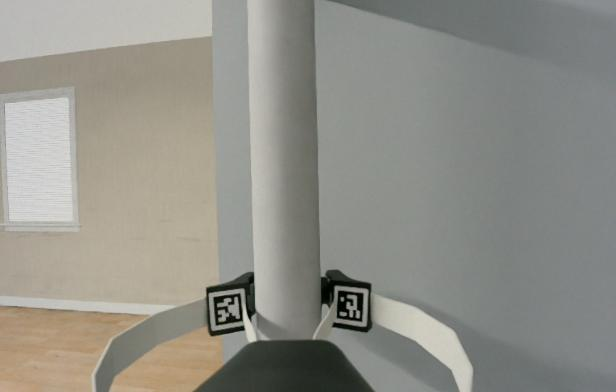

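Call:
{"fn": "move", "kwargs": {
  "blocking": false,
  "cameras": [],
  "r2": {"base":{"translate_m":0.107,"strafe_m":0.169},"joints":{"wrist_yaw_rad":0.638},"speeds":{"wrist_yaw_rad":0.11},"pace":"slow","contact_limits":{"translate_m":0.5}}
}}

Call:
{"fn": "wait", "kwargs": {
  "seconds": 4,
  "cameras": []
}}

Call:
{"fn": "move", "kwargs": {
  "blocking": false,
  "cameras": [],
  "r2": {"base":{"translate_m":0.14,"strafe_m":0.143},"joints":{"wrist_yaw_rad":0.429},"speeds":{"wrist_yaw_rad":0.11},"pace":"slow","contact_limits":{"translate_m":0.5}}
}}

Call:
{"fn": "wait", "kwargs": {
  "seconds": 4,
  "cameras": ["r2_head_camera","r2_wrist_camera"]
}}

Scene clock: 1765.87 s.
move: r2 moving
r1: as last shown
r1.base_tilt: forward=-1.6 right=+1.2
r1.lidar_m: 0.86 1.59 1.11 1.06 1.11 1.49 1.66 1.75 1.81 1.70 2.09 1.02
r1.motor_effort: lift_m=+23(23) arm_m=+4(4) wheel_0=+1(2) wheel_1=+1(1) wheel_2=+1(1)
r1.servo_current: wrist_yaw_rad=52(59) wrist_pitch_rad=46(46) wrist_roll_rad=65(65) gripper_m=46(52)
r1.wrist_depth_mm: - - - - - 1708 1205 / 1756 - - - - 1618 1255 / - - - - - 1808 1255 / - - - - - 1808 1229 / - - - - - 1756 1255 / - - 214 - 198 1576 1336 / - - - 144 - 854 -
r2.base_odometry: x=-2.265 y=-2.472 heading=-1.346
r2.turned_by_wheels: +0.001
r2.turned_by_imu: +0.002
r2.base_tilt: forward=-0.7 right=+0.1
r2.lidar_m: 0.50 0.38 3.20 3.74 4.71 3.09 1.79 1.55 1.55 1.27 1.09 0.74
r2.base_status: translate_m moving; strafe_m moving
r2.joint_positions: lift_m=+0.930 arm_m=+0.000 wrist_yaw_rad=+0.839 wrist_pitch_rad=+0.002 wrist_roll_rad=+0.000 gripper_m=-0.037
r2.joint_status: wrist_yaw_rad moving
r2.measured_speeds: translate_m=+0.025 strafe_m=+0.041 rotate_rad=+0.002 lift_m=+0.000 arm_m=+0.000 wrist_yaw_rad=-0.095 wrist_pitch_rad=+0.000 wrist_roll_rad=+0.000
r2.motor_effort: lift_m=+21(21) arm_m=-3(4) wheel_0=+7(10) wheel_1=+9(10) wheel_2=-4(4)
r2.servo_current: wrist_yaw_rad=319(371) wrist_pitch_rad=46(46) wrist_roll_rad=39(46) gripper_m=111(117)
r2.contact_limits: translate_m 0.5
r2.hand_pose: x=+0.4287 y=+0.1560 z=+1.1075 quat_wxyz=(+0.913, +0.000, +0.001, +0.407) (m; r2's base frame)
r2.wrist_depth_mm: - - 255 162 224 212 203 / - - 257 163 227 213 - / - - 259 167 228 214 206 / - - 260 167 230 215 206 / - - - 164 231 216 208 / - - 179 166 180 217 208 / - 156 - - 231 215 210
pictures: none
No camera images: "cameras" was empty.

Scene clock: 1768.63 s.
earlier move: r2 done
r1.base_odometry: x=+1.376 y=+2.162 heading=-1.771
r1.turned_by_wheels: +0.000
r1.turned_by_imu: +0.000
r1.base_tilt: forward=-1.6 right=+1.3
r1.lidar_m: 0.88 1.56 1.11 1.05 1.12 1.51 1.67 1.74 1.83 1.66 2.04 1.02
r1.base_status: not commanded
r1.joint_positions: lift_m=+0.687 arm_m=+0.000 wrist_yaw_rad=-0.697 wrist_pitch_rad=+0.003 wrist_roll_rad=+1.569 gripper_m=+0.100
r1.joint_status: not commanded
r1.measured_speeds: all 0
r1.motor_effort: lift_m=+23(23) arm_m=+4(4) wheel_0=+2(2) wheel_1=+1(1) wheel_2=+1(1)
r1.servo_current: wrist_yaw_rad=65(78) wrist_pitch_rad=46(52) wrist_roll_rad=52(65) gripper_m=46(52)
r1.hand_pose: x=+0.3359 y=-0.2522 z=+0.8640 quat_wxyz=(+0.665, +0.664, -0.240, -0.243) (m; r1's base frame)
r1.wrist_depth_mm: - - - - - 1661 1205 / 1756 - - - - 1618 1229 / - - - - - 1708 1229 / - - - - - 1708 1229 / - - - - - 1808 1229 / - - 216 - 198 1576 1336 / - - - 144 - 866 -
r2.base_odometry: x=-2.088 y=-2.535 heading=-1.348
r2.turned_by_wheels: -0.002
r2.turned_by_imu: +0.001
r2.base_tilt: forward=-0.7 right=+0.1
r2.lidar_m: 0.40 0.46 3.01 3.54 4.66 3.41 2.02 1.72 1.75 1.35 1.14 0.64
r2.base_status: done
r2.joint_positions: lift_m=+0.930 arm_m=+0.000 wrist_yaw_rad=+0.638 wrist_pitch_rad=+0.002 wrist_roll_rad=+0.000 gripper_m=-0.037
r2.joint_status: all done
r2.measured_speeds: all 0
r2.motor_effort: lift_m=+21(21) arm_m=-4(4) wheel_0=-7(11) wheel_1=+0(11) wheel_2=-1(4)
r2.servo_current: wrist_yaw_rad=52(449) wrist_pitch_rad=39(46) wrist_roll_rad=39(59) gripper_m=124(124)
r2.contact_limits: translate_m 0.5
r2.hand_pose: x=+0.4546 y=+0.1016 z=+1.1075 quat_wxyz=(+0.950, +0.000, +0.001, +0.314) (m; r2's base frame)
r2.wrist_depth_mm: - - 252 160 229 220 212 / - - 253 163 231 221 213 / - - 256 163 232 222 214 / - - 257 164 233 224 216 / - - 259 165 236 224 217 / - - 185 166 178 223 219 / - - - - 236 224 220
wait: 2.77 of 4 s (r2 has come to rest)
pictures: none
No camera images: "cameras" was empty.

Scene clock: 1769.13 s.
move: r2 moving
r1: as last shown
r1.lidar_m: 0.86 1.54 1.13 1.07 1.10 1.52 1.66 1.76 1.81 1.68 2.05 1.03
r1.motor_effort: lift_m=+23(23) arm_m=+4(4) wheel_0=+1(2) wheel_1=+1(1) wheel_2=+1(1)
r1.servo_current: wrist_yaw_rad=52(59) wrist_pitch_rad=46(46) wrist_roll_rad=65(65) gripper_m=39(46)
r1.wrist_depth_mm: - - - - - 1708 1205 / 1756 - - - - 1661 1229 / - - - - - 1863 1229 / - - - - - 1863 1255 / - - - - - 1808 1255 / - - 215 - 198 1576 1366 / - - - 144 - 854 -
r2.base_odometry: x=-2.077 y=-2.542 heading=-1.348
r2.turned_by_wheels: +0.000
r2.turned_by_imu: +0.000
r2.base_tilt: forward=-0.7 right=+0.0
r2.lidar_m: 0.41 0.46 2.98 3.54 4.65 3.43 2.02 1.74 1.75 1.35 1.17 0.63
r2.base_status: translate_m moving; strafe_m moving
r2.joint_positions: lift_m=+0.930 arm_m=+0.000 wrist_yaw_rad=+0.596 wrist_pitch_rad=+0.002 wrist_roll_rad=+0.000 gripper_m=-0.037
r2.joint_status: wrist_yaw_rad moving
r2.measured_speeds: translate_m=+0.036 strafe_m=+0.037 rotate_rad=+0.001 lift_m=+0.000 arm_m=+0.000 wrist_yaw_rad=-0.091 wrist_pitch_rad=+0.000 wrist_roll_rad=+0.000
r2.motor_effort: lift_m=+21(21) arm_m=-3(4) wheel_0=-6(9) wheel_1=+5(7) wheel_2=-5(5)
r2.servo_current: wrist_yaw_rad=52(85) wrist_pitch_rad=39(46) wrist_roll_rad=39(59) gripper_m=117(117)
r2.contact_limits: translate_m 0.5
r2.hand_pose: x=+0.4586 y=+0.0896 z=+1.1075 quat_wxyz=(+0.956, +0.000, +0.001, +0.294) (m; r2's base frame)
r2.wrist_depth_mm: - - 252 160 229 220 213 / - - 252 161 231 222 214 / - - 254 162 232 224 216 / - - 256 166 234 224 218 / - - 256 164 235 225 219 / - - 183 165 180 224 219 / - - 260 - 236 224 221
pictures: none
No camera images: "cameras" was empty.

Scene clock: 1771.90 s.
earlier move: r2 done
r1.base_odometry: x=+1.376 y=+2.162 heading=-1.771
r1.turned_by_wheels: +0.000
r1.turned_by_imu: +0.000
r1.base_tilt: forward=-1.6 right=+1.3
r1.lidar_m: 0.87 1.56 1.13 1.05 1.12 1.53 1.65 1.77 1.79 1.69 2.06 1.02
r1.base_status: not commanded
r1.joint_positions: lift_m=+0.687 arm_m=+0.000 wrist_yaw_rad=-0.697 wrist_pitch_rad=+0.003 wrist_roll_rad=+1.569 gripper_m=+0.100
r1.joint_status: not commanded
r1.measured_speeds: all 0
r1.motor_effort: lift_m=+23(23) arm_m=+4(4) wheel_0=+2(2) wheel_1=+1(1) wheel_2=+1(1)
r1.servo_current: wrist_yaw_rad=46(65) wrist_pitch_rad=39(52) wrist_roll_rad=39(85) gripper_m=39(52)
r1.hand_pose: x=+0.3359 y=-0.2522 z=+0.8640 quat_wxyz=(+0.665, +0.664, -0.240, -0.243) (m; r1's base frame)
r1.wrist_depth_mm: - - - - - 1756 1205 / 1756 - - - - 1661 1229 / - - - - - 1863 1255 / - - - - - 1808 1255 / - - - - - 1808 1229 / - - 214 - 199 1576 1308 / - - - 144 - 854 -
r2.base_odometry: x=-1.918 y=-2.640 heading=-1.350
r2.turned_by_wheels: -0.001
r2.turned_by_imu: -0.001
r2.base_tilt: forward=-0.6 right=+0.1
r2.lidar_m: 0.38 2.40 2.80 3.29 4.63 3.91 2.25 1.94 1.93 1.34 1.02 0.57
r2.base_status: done
r2.joint_positions: lift_m=+0.930 arm_m=+0.000 wrist_yaw_rad=+0.422 wrist_pitch_rad=+0.002 wrist_roll_rad=+0.000 gripper_m=-0.037
r2.joint_status: all done
r2.measured_speeds: all 0
r2.motor_effort: lift_m=+21(21) arm_m=-4(4) wheel_0=-16(18) wheel_1=+0(8) wheel_2=-2(5)
r2.servo_current: wrist_yaw_rad=52(143) wrist_pitch_rad=39(46) wrist_roll_rad=39(59) gripper_m=111(124)
r2.contact_limits: translate_m 0.5
r2.hand_pose: x=+0.4698 y=+0.0382 z=+1.1075 quat_wxyz=(+0.978, +0.000, +0.001, +0.209) (m; r2's base frame)
r2.wrist_depth_mm: - - 249 162 232 224 219 / - - - 163 233 225 220 / - - - 164 234 228 222 / - - - 164 235 229 223 / - - - 165 236 229 225 / - - 184 165 179 230 224 / - - - - 237 228 226
wait: 2.77 of 4 s (r2 has come to rest)
pictures: r2_head_camera, r2_wrist_camera
Images, in order (width x height): r2_head_camera 420x560, r2_wrist_camera 616x392.

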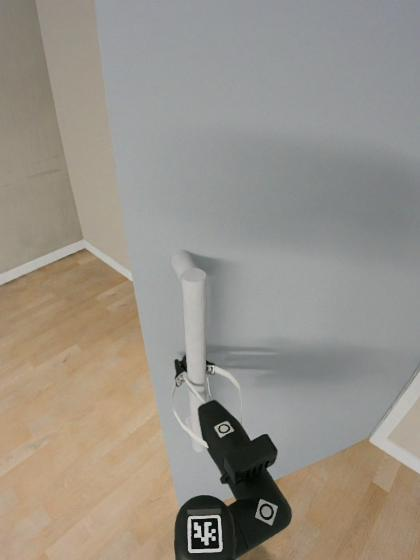

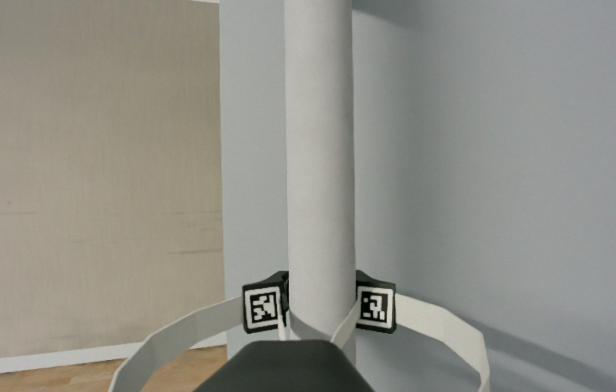

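Good. Next three steps.

Call:
{"fn": "move", "kwargs": {
  "blocking": false,
  "cameras": [],
  "r2": {"base":{"translate_m":0.167,"strafe_m":0.111},"joints":{"wrist_yaw_rad":0.219},"speeds":{"wrist_yaw_rad":0.11},"pace":"slow","contact_limits":{"translate_m":0.5}}
}}

Call:
{"fn": "wait", "kwargs": {
  "seconds": 4,
  "cameras": []
}}

Call:
{"fn": "move", "kwargs": {
  "blocking": false,
  "cameras": [],
  "r2": {"base":{"translate_m":0.186,"strafe_m":0.074},"joints":{"wrist_yaw_rad":0.01},"speeds":{"wrist_yaw_rad":0.11},"pace":"slow","contact_limits":{"translate_m":0.5}}
}}

Call:
{"fn": "wait", "kwargs": {
  "seconds": 4,
  "cameras": ["r2_head_camera","r2_wrist_camera"]
}}

Call:
{"fn": "move", "kwargs": {
  "blocking": false,
  "cameras": [],
  "r2": {"base":{"translate_m":0.197,"strafe_m":0.033},"joints":{"wrist_yaw_rad":-0.199},"speeds":{"wrist_yaw_rad":0.11},"pace":"slow","contact_limits":{"translate_m":0.5}}
}}

Call:
{"fn": "wait", "kwargs": {
  "seconds": 4,
  "cameras": ["r2_head_camera","r2_wrist_camera","r2_head_left_camera"]
}}

Scene clock: 1780.43 s.
move: r2 moving
r1: as last shown
r1.base_tilt: forward=-1.6 right=+1.2
r1.lidar_m: 0.86 1.57 1.13 1.06 1.11 1.55 1.68 1.75 1.80 1.68 2.06 1.03
r1.motor_effort: lift_m=+23(23) arm_m=+4(4) wheel_0=+1(2) wheel_1=+1(1) wheel_2=+1(1)
r1.servo_current: wrist_yaw_rad=46(72) wrist_pitch_rad=39(52) wrist_roll_rad=39(59) gripper_m=39(46)
r1.wrist_depth_mm: - - - - - 1576 1205 / 1756 - - - - 1618 1205 / - - - - - 1756 1229 / - - - - - 1808 1255 / - - - - - 1808 1281 / - - 215 - 198 1537 1336 / - - - 144 - 854 -
r2.base_odometry: x=-1.908 y=-2.650 heading=-1.351
r2.turned_by_wheels: -0.001
r2.turned_by_imu: -0.001
r2.base_tilt: forward=-0.6 right=+0.0
r2.lidar_m: 0.40 2.39 2.78 3.28 4.66 3.94 2.27 1.95 1.97 1.36 0.97 0.54
r2.base_status: translate_m moving; strafe_m moving
r2.joint_positions: lift_m=+0.930 arm_m=+0.000 wrist_yaw_rad=+0.379 wrist_pitch_rad=+0.002 wrist_roll_rad=+0.000 gripper_m=-0.037
r2.joint_status: wrist_yaw_rad moving
r2.measured_speeds: translate_m=+0.046 strafe_m=+0.030 rotate_rad=+0.001 lift_m=+0.000 arm_m=+0.000 wrist_yaw_rad=-0.100 wrist_pitch_rad=+0.000 wrist_roll_rad=+0.000
r2.motor_effort: lift_m=+21(21) arm_m=-3(4) wheel_0=-9(18) wheel_1=+6(6) wheel_2=-8(9)
r2.servo_current: wrist_yaw_rad=78(78) wrist_pitch_rad=46(46) wrist_roll_rad=39(52) gripper_m=111(117)
r2.contact_limits: translate_m 0.5
r2.hand_pose: x=+0.4712 y=+0.0255 z=+1.1075 quat_wxyz=(+0.982, +0.000, +0.001, +0.188) (m; r2's base frame)
r2.wrist_depth_mm: - - 248 161 233 228 222 / - - 250 163 234 228 223 / - - 250 163 236 229 224 / - - 252 163 236 231 225 / - - 253 165 238 231 227 / - - 185 166 179 231 229 / - - 256 - 240 231 229
pictures: none
No camera images: "cameras" was empty.

Scene clock: 1783.10 s.
earlier move: r2 done
r1.base_odometry: x=+1.376 y=+2.162 heading=-1.771
r1.turned_by_wheels: +0.000
r1.turned_by_imu: +0.000
r1.base_tilt: forward=-1.6 right=+1.3
r1.lidar_m: 0.86 1.58 1.11 1.07 1.11 1.54 1.67 1.73 1.80 1.70 2.06 1.03
r1.base_status: not commanded
r1.joint_positions: lift_m=+0.687 arm_m=+0.000 wrist_yaw_rad=-0.697 wrist_pitch_rad=+0.003 wrist_roll_rad=+1.569 gripper_m=+0.100
r1.joint_status: not commanded
r1.measured_speeds: all 0
r1.motor_effort: lift_m=+23(23) arm_m=+4(4) wheel_0=+2(2) wheel_1=+1(1) wheel_2=+1(1)
r1.servo_current: wrist_yaw_rad=65(78) wrist_pitch_rad=39(52) wrist_roll_rad=52(65) gripper_m=39(52)
r1.hand_pose: x=+0.3359 y=-0.2522 z=+0.8640 quat_wxyz=(+0.665, +0.664, -0.240, -0.243) (m; r1's base frame)
r1.wrist_depth_mm: 1661 - - - - 1661 1182 / 1756 - - - - 1661 1255 / - - - - - 1756 1255 / - - - - - 1808 1255 / - - - - - 1708 1281 / - - 214 - 198 1576 1336 / - - - 144 - 866 -
r2.base_odometry: x=-1.774 y=-2.779 heading=-1.352
r2.turned_by_wheels: -0.001
r2.turned_by_imu: -0.003
r2.base_tilt: forward=-0.6 right=+0.1
r2.lidar_m: 0.40 2.32 2.62 3.07 4.68 4.29 2.49 2.14 2.13 1.31 0.79 0.50
r2.base_status: done
r2.joint_positions: lift_m=+0.930 arm_m=+0.000 wrist_yaw_rad=+0.207 wrist_pitch_rad=+0.002 wrist_roll_rad=+0.000 gripper_m=-0.037
r2.joint_status: all done
r2.measured_speeds: all 0
r2.motor_effort: lift_m=+21(21) arm_m=-3(4) wheel_0=-22(27) wheel_1=+0(6) wheel_2=-5(9)
r2.servo_current: wrist_yaw_rad=85(85) wrist_pitch_rad=39(46) wrist_roll_rad=59(59) gripper_m=117(117)
r2.contact_limits: translate_m 0.5
r2.hand_pose: x=+0.4711 y=-0.0264 z=+1.1075 quat_wxyz=(+0.995, +0.000, +0.001, +0.103) (m; r2's base frame)
r2.wrist_depth_mm: - - 244 160 231 229 225 / - - 246 162 234 229 225 / - - - 163 236 230 228 / - - - 163 236 233 229 / - - - 166 237 235 230 / - - 250 166 177 234 232 / - - 253 - 241 237 234
wait: 2.67 of 4 s (r2 has come to rest)
pictures: none
No camera images: "cameras" was empty.

Scene clock: 1783.60 s.
move: r2 moving
r1: as last shown
r1.lidar_m: 0.85 1.55 1.11 1.07 1.11 1.49 1.68 1.75 1.79 1.68 2.07 1.03
r1.motor_effort: lift_m=+23(23) arm_m=+4(4) wheel_0=+1(2) wheel_1=+1(1) wheel_2=+1(1)
r1.servo_current: wrist_yaw_rad=65(72) wrist_pitch_rad=46(46) wrist_roll_rad=52(52) gripper_m=46(52)
r1.wrist_depth_mm: 1661 - - - - 1708 1205 / 1756 - - - - 1661 1205 / - - - - - 1708 1229 / - - - - - 1808 1255 / - - - - - 1863 1281 / - - 215 - 198 1576 1366 / - - - 144 - 878 -
r2.base_odometry: x=-1.766 y=-2.790 heading=-1.353
r2.turned_by_wheels: -0.001
r2.turned_by_imu: -0.001
r2.base_tilt: forward=-0.7 right=+0.1
r2.lidar_m: 0.39 2.26 2.62 3.02 4.71 4.36 2.48 2.14 2.13 1.28 0.72 0.51
r2.base_status: translate_m moving; strafe_m moving
r2.joint_positions: lift_m=+0.930 arm_m=+0.000 wrist_yaw_rad=+0.164 wrist_pitch_rad=+0.002 wrist_roll_rad=+0.000 gripper_m=-0.037
r2.joint_status: wrist_yaw_rad moving
r2.measured_speeds: translate_m=+0.047 strafe_m=+0.020 rotate_rad=+0.001 lift_m=+0.000 arm_m=+0.000 wrist_yaw_rad=-0.106 wrist_pitch_rad=+0.000 wrist_roll_rad=+0.000
r2.motor_effort: lift_m=+21(21) arm_m=-4(4) wheel_0=-5(20) wheel_1=+3(4) wheel_2=-9(11)
r2.servo_current: wrist_yaw_rad=46(117) wrist_pitch_rad=39(46) wrist_roll_rad=52(59) gripper_m=111(117)
r2.contact_limits: translate_m 0.5
r2.hand_pose: x=+0.4697 y=-0.0393 z=+1.1075 quat_wxyz=(+0.997, +0.000, +0.001, +0.082) (m; r2's base frame)
r2.wrist_depth_mm: - - 243 162 235 232 229 / - - 244 163 236 233 229 / - - 245 163 237 235 231 / - - 247 163 239 236 233 / - - 248 164 241 236 233 / - - 249 165 177 237 236 / - - 249 - 243 238 236
pictures: none
No camera images: "cameras" was empty.

Scene clock: 1786.30 s.
earlier move: r2 done
r1.base_odometry: x=+1.376 y=+2.162 heading=-1.771
r1.turned_by_wheels: +0.000
r1.turned_by_imu: +0.000
r1.base_tilt: forward=-1.6 right=+1.3
r1.lidar_m: 0.85 1.59 1.13 1.05 1.10 1.50 1.67 1.77 1.80 1.70 2.05 1.02
r1.base_status: not commanded
r1.joint_positions: lift_m=+0.687 arm_m=+0.000 wrist_yaw_rad=-0.697 wrist_pitch_rad=+0.003 wrist_roll_rad=+1.569 gripper_m=+0.100
r1.joint_status: not commanded
r1.measured_speeds: all 0
r1.motor_effort: lift_m=+23(23) arm_m=+4(4) wheel_0=+2(2) wheel_1=+1(1) wheel_2=+1(1)
r1.servo_current: wrist_yaw_rad=52(72) wrist_pitch_rad=46(52) wrist_roll_rad=65(65) gripper_m=46(52)
r1.hand_pose: x=+0.3359 y=-0.2522 z=+0.8640 quat_wxyz=(+0.665, +0.664, -0.240, -0.243) (m; r1's base frame)
r1.wrist_depth_mm: 1661 - - - - 1708 1229 / 1808 - - - - 1661 1255 / - - - - - 1756 1205 / - - - - - 1808 1229 / - - - - - 1756 1255 / - - 214 - 198 1618 1336 / - - - 144 - 854 -
r2.base_odometry: x=-1.662 y=-2.945 heading=-1.354
r2.turned_by_wheels: -0.001
r2.turned_by_imu: -0.006
r2.base_tilt: forward=-0.6 right=+0.1
r2.lidar_m: 0.41 2.13 2.43 2.84 4.78 4.79 2.67 2.30 2.14 1.23 0.65 0.40
r2.base_status: done
r2.joint_positions: lift_m=+0.930 arm_m=+0.000 wrist_yaw_rad=-0.004 wrist_pitch_rad=+0.002 wrist_roll_rad=+0.000 gripper_m=-0.037
r2.joint_status: all done
r2.measured_speeds: all 0
r2.motor_effort: lift_m=+21(21) arm_m=-4(4) wheel_0=-18(20) wheel_1=+0(5) wheel_2=-6(11)
r2.servo_current: wrist_yaw_rad=78(117) wrist_pitch_rad=39(46) wrist_roll_rad=46(59) gripper_m=104(117)
r2.contact_limits: translate_m 0.5
r2.hand_pose: x=+0.4590 y=-0.0885 z=+1.1075 quat_wxyz=(+1.000, +0.000, +0.001, -0.002) (m; r2's base frame)
r2.wrist_depth_mm: - - 238 237 234 233 231 / - - 240 239 235 234 233 / - - 242 164 236 236 232 / - - 244 165 238 236 234 / - - 245 167 238 238 236 / - - 181 168 175 238 237 / - - 146 - 242 241 239
wait: 2.70 of 4 s (r2 has come to rest)
pictures: r2_head_camera, r2_wrist_camera
Images, in order (width x height): r2_head_camera 420x560, r2_wrist_camera 616x392.

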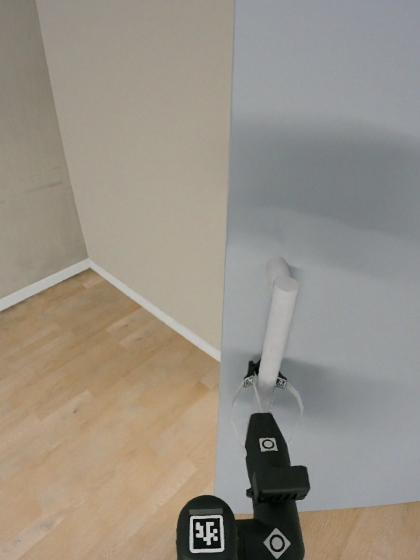

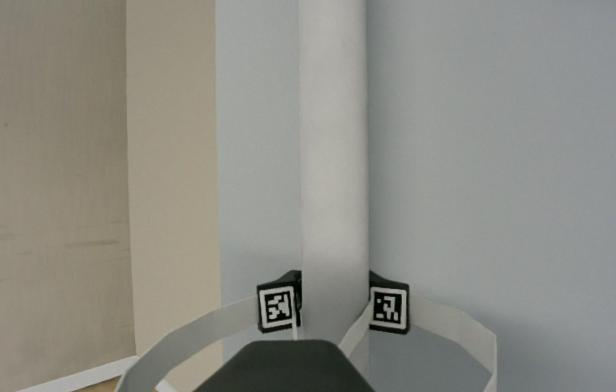

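Scene clock: 1786.80 s.
move: r2 moving
r1: as last shown
r1.lidar_m: 0.87 1.56 1.12 1.05 1.11 1.52 1.68 1.75 1.77 1.68 2.03 1.03
r1.servo_current: wrist_yaw_rad=39(65) wrist_pitch_rad=39(46) wrist_roll_rad=26(65) gripper_m=46(46)
r1.wrist_depth_mm: 1661 - - - - 1708 1205 / 1756 - - - - 1618 1255 / - - - - - 1808 1255 / - - - - - 1756 1281 / - - - - - 1808 1255 / - - 215 - 198 1618 1308 / - - - 144 - 866 -
r2.base_odometry: x=-1.657 y=-2.957 heading=-1.355
r2.turned_by_wheels: -0.001
r2.turned_by_imu: -0.001
r2.base_tilt: forward=-0.6 right=+0.1
r2.lidar_m: 0.42 2.09 2.42 2.80 4.77 4.76 2.72 2.32 2.06 1.19 0.64 0.41
r2.base_status: translate_m moving; strafe_m moving
r2.joint_positions: lift_m=+0.930 arm_m=+0.000 wrist_yaw_rad=-0.046 wrist_pitch_rad=+0.002 wrist_roll_rad=+0.000 gripper_m=-0.037
r2.joint_status: wrist_yaw_rad moving
r2.measured_speeds: translate_m=+0.049 strafe_m=+0.008 rotate_rad=+0.001 lift_m=+0.000 arm_m=+0.000 wrist_yaw_rad=-0.100 wrist_pitch_rad=+0.000 wrist_roll_rad=+0.000
r2.motor_effort: lift_m=+21(21) arm_m=-4(4) wheel_0=-10(17) wheel_1=+3(5) wheel_2=-10(11)
r2.servo_current: wrist_yaw_rad=78(91) wrist_pitch_rad=39(46) wrist_roll_rad=46(65) gripper_m=104(117)
r2.contact_limits: translate_m 0.5
r2.hand_pose: x=+0.4550 y=-0.1006 z=+1.1075 quat_wxyz=(+1.000, +0.000, +0.001, -0.023) (m; r2's base frame)
r2.wrist_depth_mm: - - 238 163 236 235 235 / - - 241 164 237 236 235 / - - 242 161 239 238 236 / - - 243 163 240 239 238 / - - 244 164 241 241 240 / - - 179 164 177 242 240 / - - 158 - 244 243 243
pictures: none
No camera images: "cameras" was empty.

Scene clock: 1789.57 s.
earlier move: r2 done
r1.base_odometry: x=+1.376 y=+2.162 heading=-1.771
r1.turned_by_wheels: +0.000
r1.turned_by_imu: +0.000
r1.base_tilt: forward=-1.6 right=+1.3
r1.lidar_m: 0.88 1.56 1.12 1.06 1.11 1.56 1.68 1.77 1.79 1.68 2.07 0.98
r1.base_status: not commanded
r1.joint_positions: lift_m=+0.687 arm_m=+0.000 wrist_yaw_rad=-0.697 wrist_pitch_rad=+0.003 wrist_roll_rad=+1.569 gripper_m=+0.100
r1.joint_status: not commanded
r1.measured_speeds: all 0
r1.motor_effort: lift_m=+23(23) arm_m=+4(4) wheel_0=+1(2) wheel_1=+1(1) wheel_2=+1(1)
r1.servo_current: wrist_yaw_rad=33(72) wrist_pitch_rad=39(52) wrist_roll_rad=46(65) gripper_m=46(52)
r1.hand_pose: x=+0.3359 y=-0.2522 z=+0.8640 quat_wxyz=(+0.665, +0.664, -0.240, -0.243) (m; r1's base frame)
r1.wrist_depth_mm: 1576 - - - - 1618 1205 / 1808 - - - - 1618 1229 / - - - - - 1808 1229 / - - - - - 1808 1281 / - - - - - 1808 1281 / - - 216 - 198 1537 1308 / - - - 144 - 854 -
r2.base_odometry: x=-1.588 y=-3.131 heading=-1.356
r2.turned_by_wheels: -0.001
r2.turned_by_imu: -0.003
r2.base_tilt: forward=-0.6 right=+0.1
r2.lidar_m: 0.46 1.85 2.28 2.65 4.53 4.90 2.90 2.48 1.88 1.01 0.56 0.38
r2.base_status: done
r2.joint_positions: lift_m=+0.930 arm_m=+0.000 wrist_yaw_rad=-0.210 wrist_pitch_rad=+0.002 wrist_roll_rad=+0.000 gripper_m=-0.037
r2.joint_status: all done
r2.measured_speeds: all 0
r2.motor_effort: lift_m=+21(21) arm_m=-3(4) wheel_0=-18(22) wheel_1=+2(6) wheel_2=-7(11)
r2.servo_current: wrist_yaw_rad=59(91) wrist_pitch_rad=33(46) wrist_roll_rad=46(65) gripper_m=117(117)
r2.contact_limits: translate_m 0.5
r2.hand_pose: x=+0.4348 y=-0.1456 z=+1.1075 quat_wxyz=(+0.995, +0.000, +0.001, -0.105) (m; r2's base frame)
r2.wrist_depth_mm: - - 238 160 236 236 235 / - - 240 161 238 236 236 / - - 241 163 237 238 237 / - - 242 164 240 239 239 / - - 244 165 241 241 240 / 1863 - 180 166 177 241 241 / - - 247 - 244 244 242
wait: 2.77 of 4 s (r2 has come to rest)
pictures: r2_head_camera, r2_head_left_camera, r2_wrist_camera
Images, in order (width x height): r2_head_camera 420x560, r2_head_left_camera 420x672, r2_wrist_camera 616x392.

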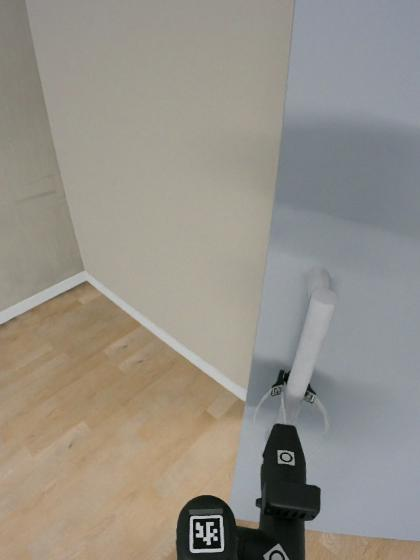

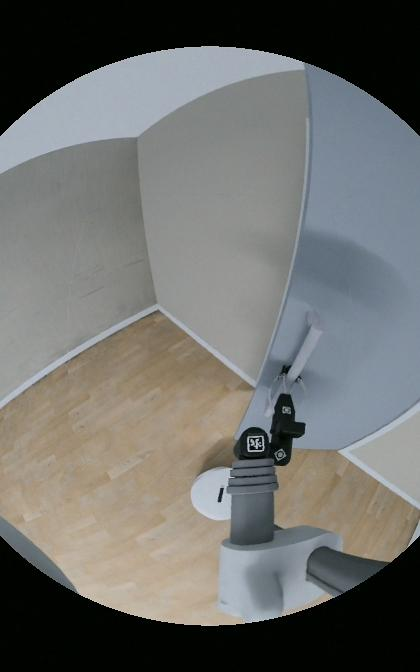

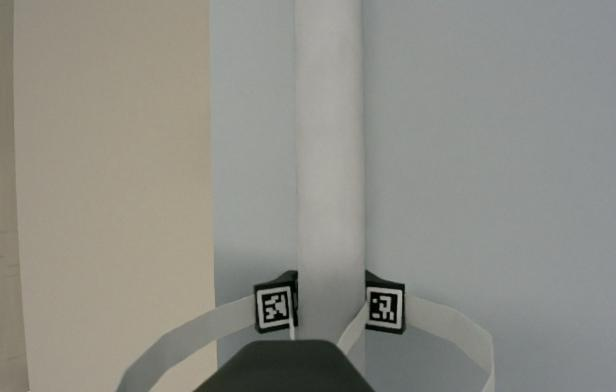

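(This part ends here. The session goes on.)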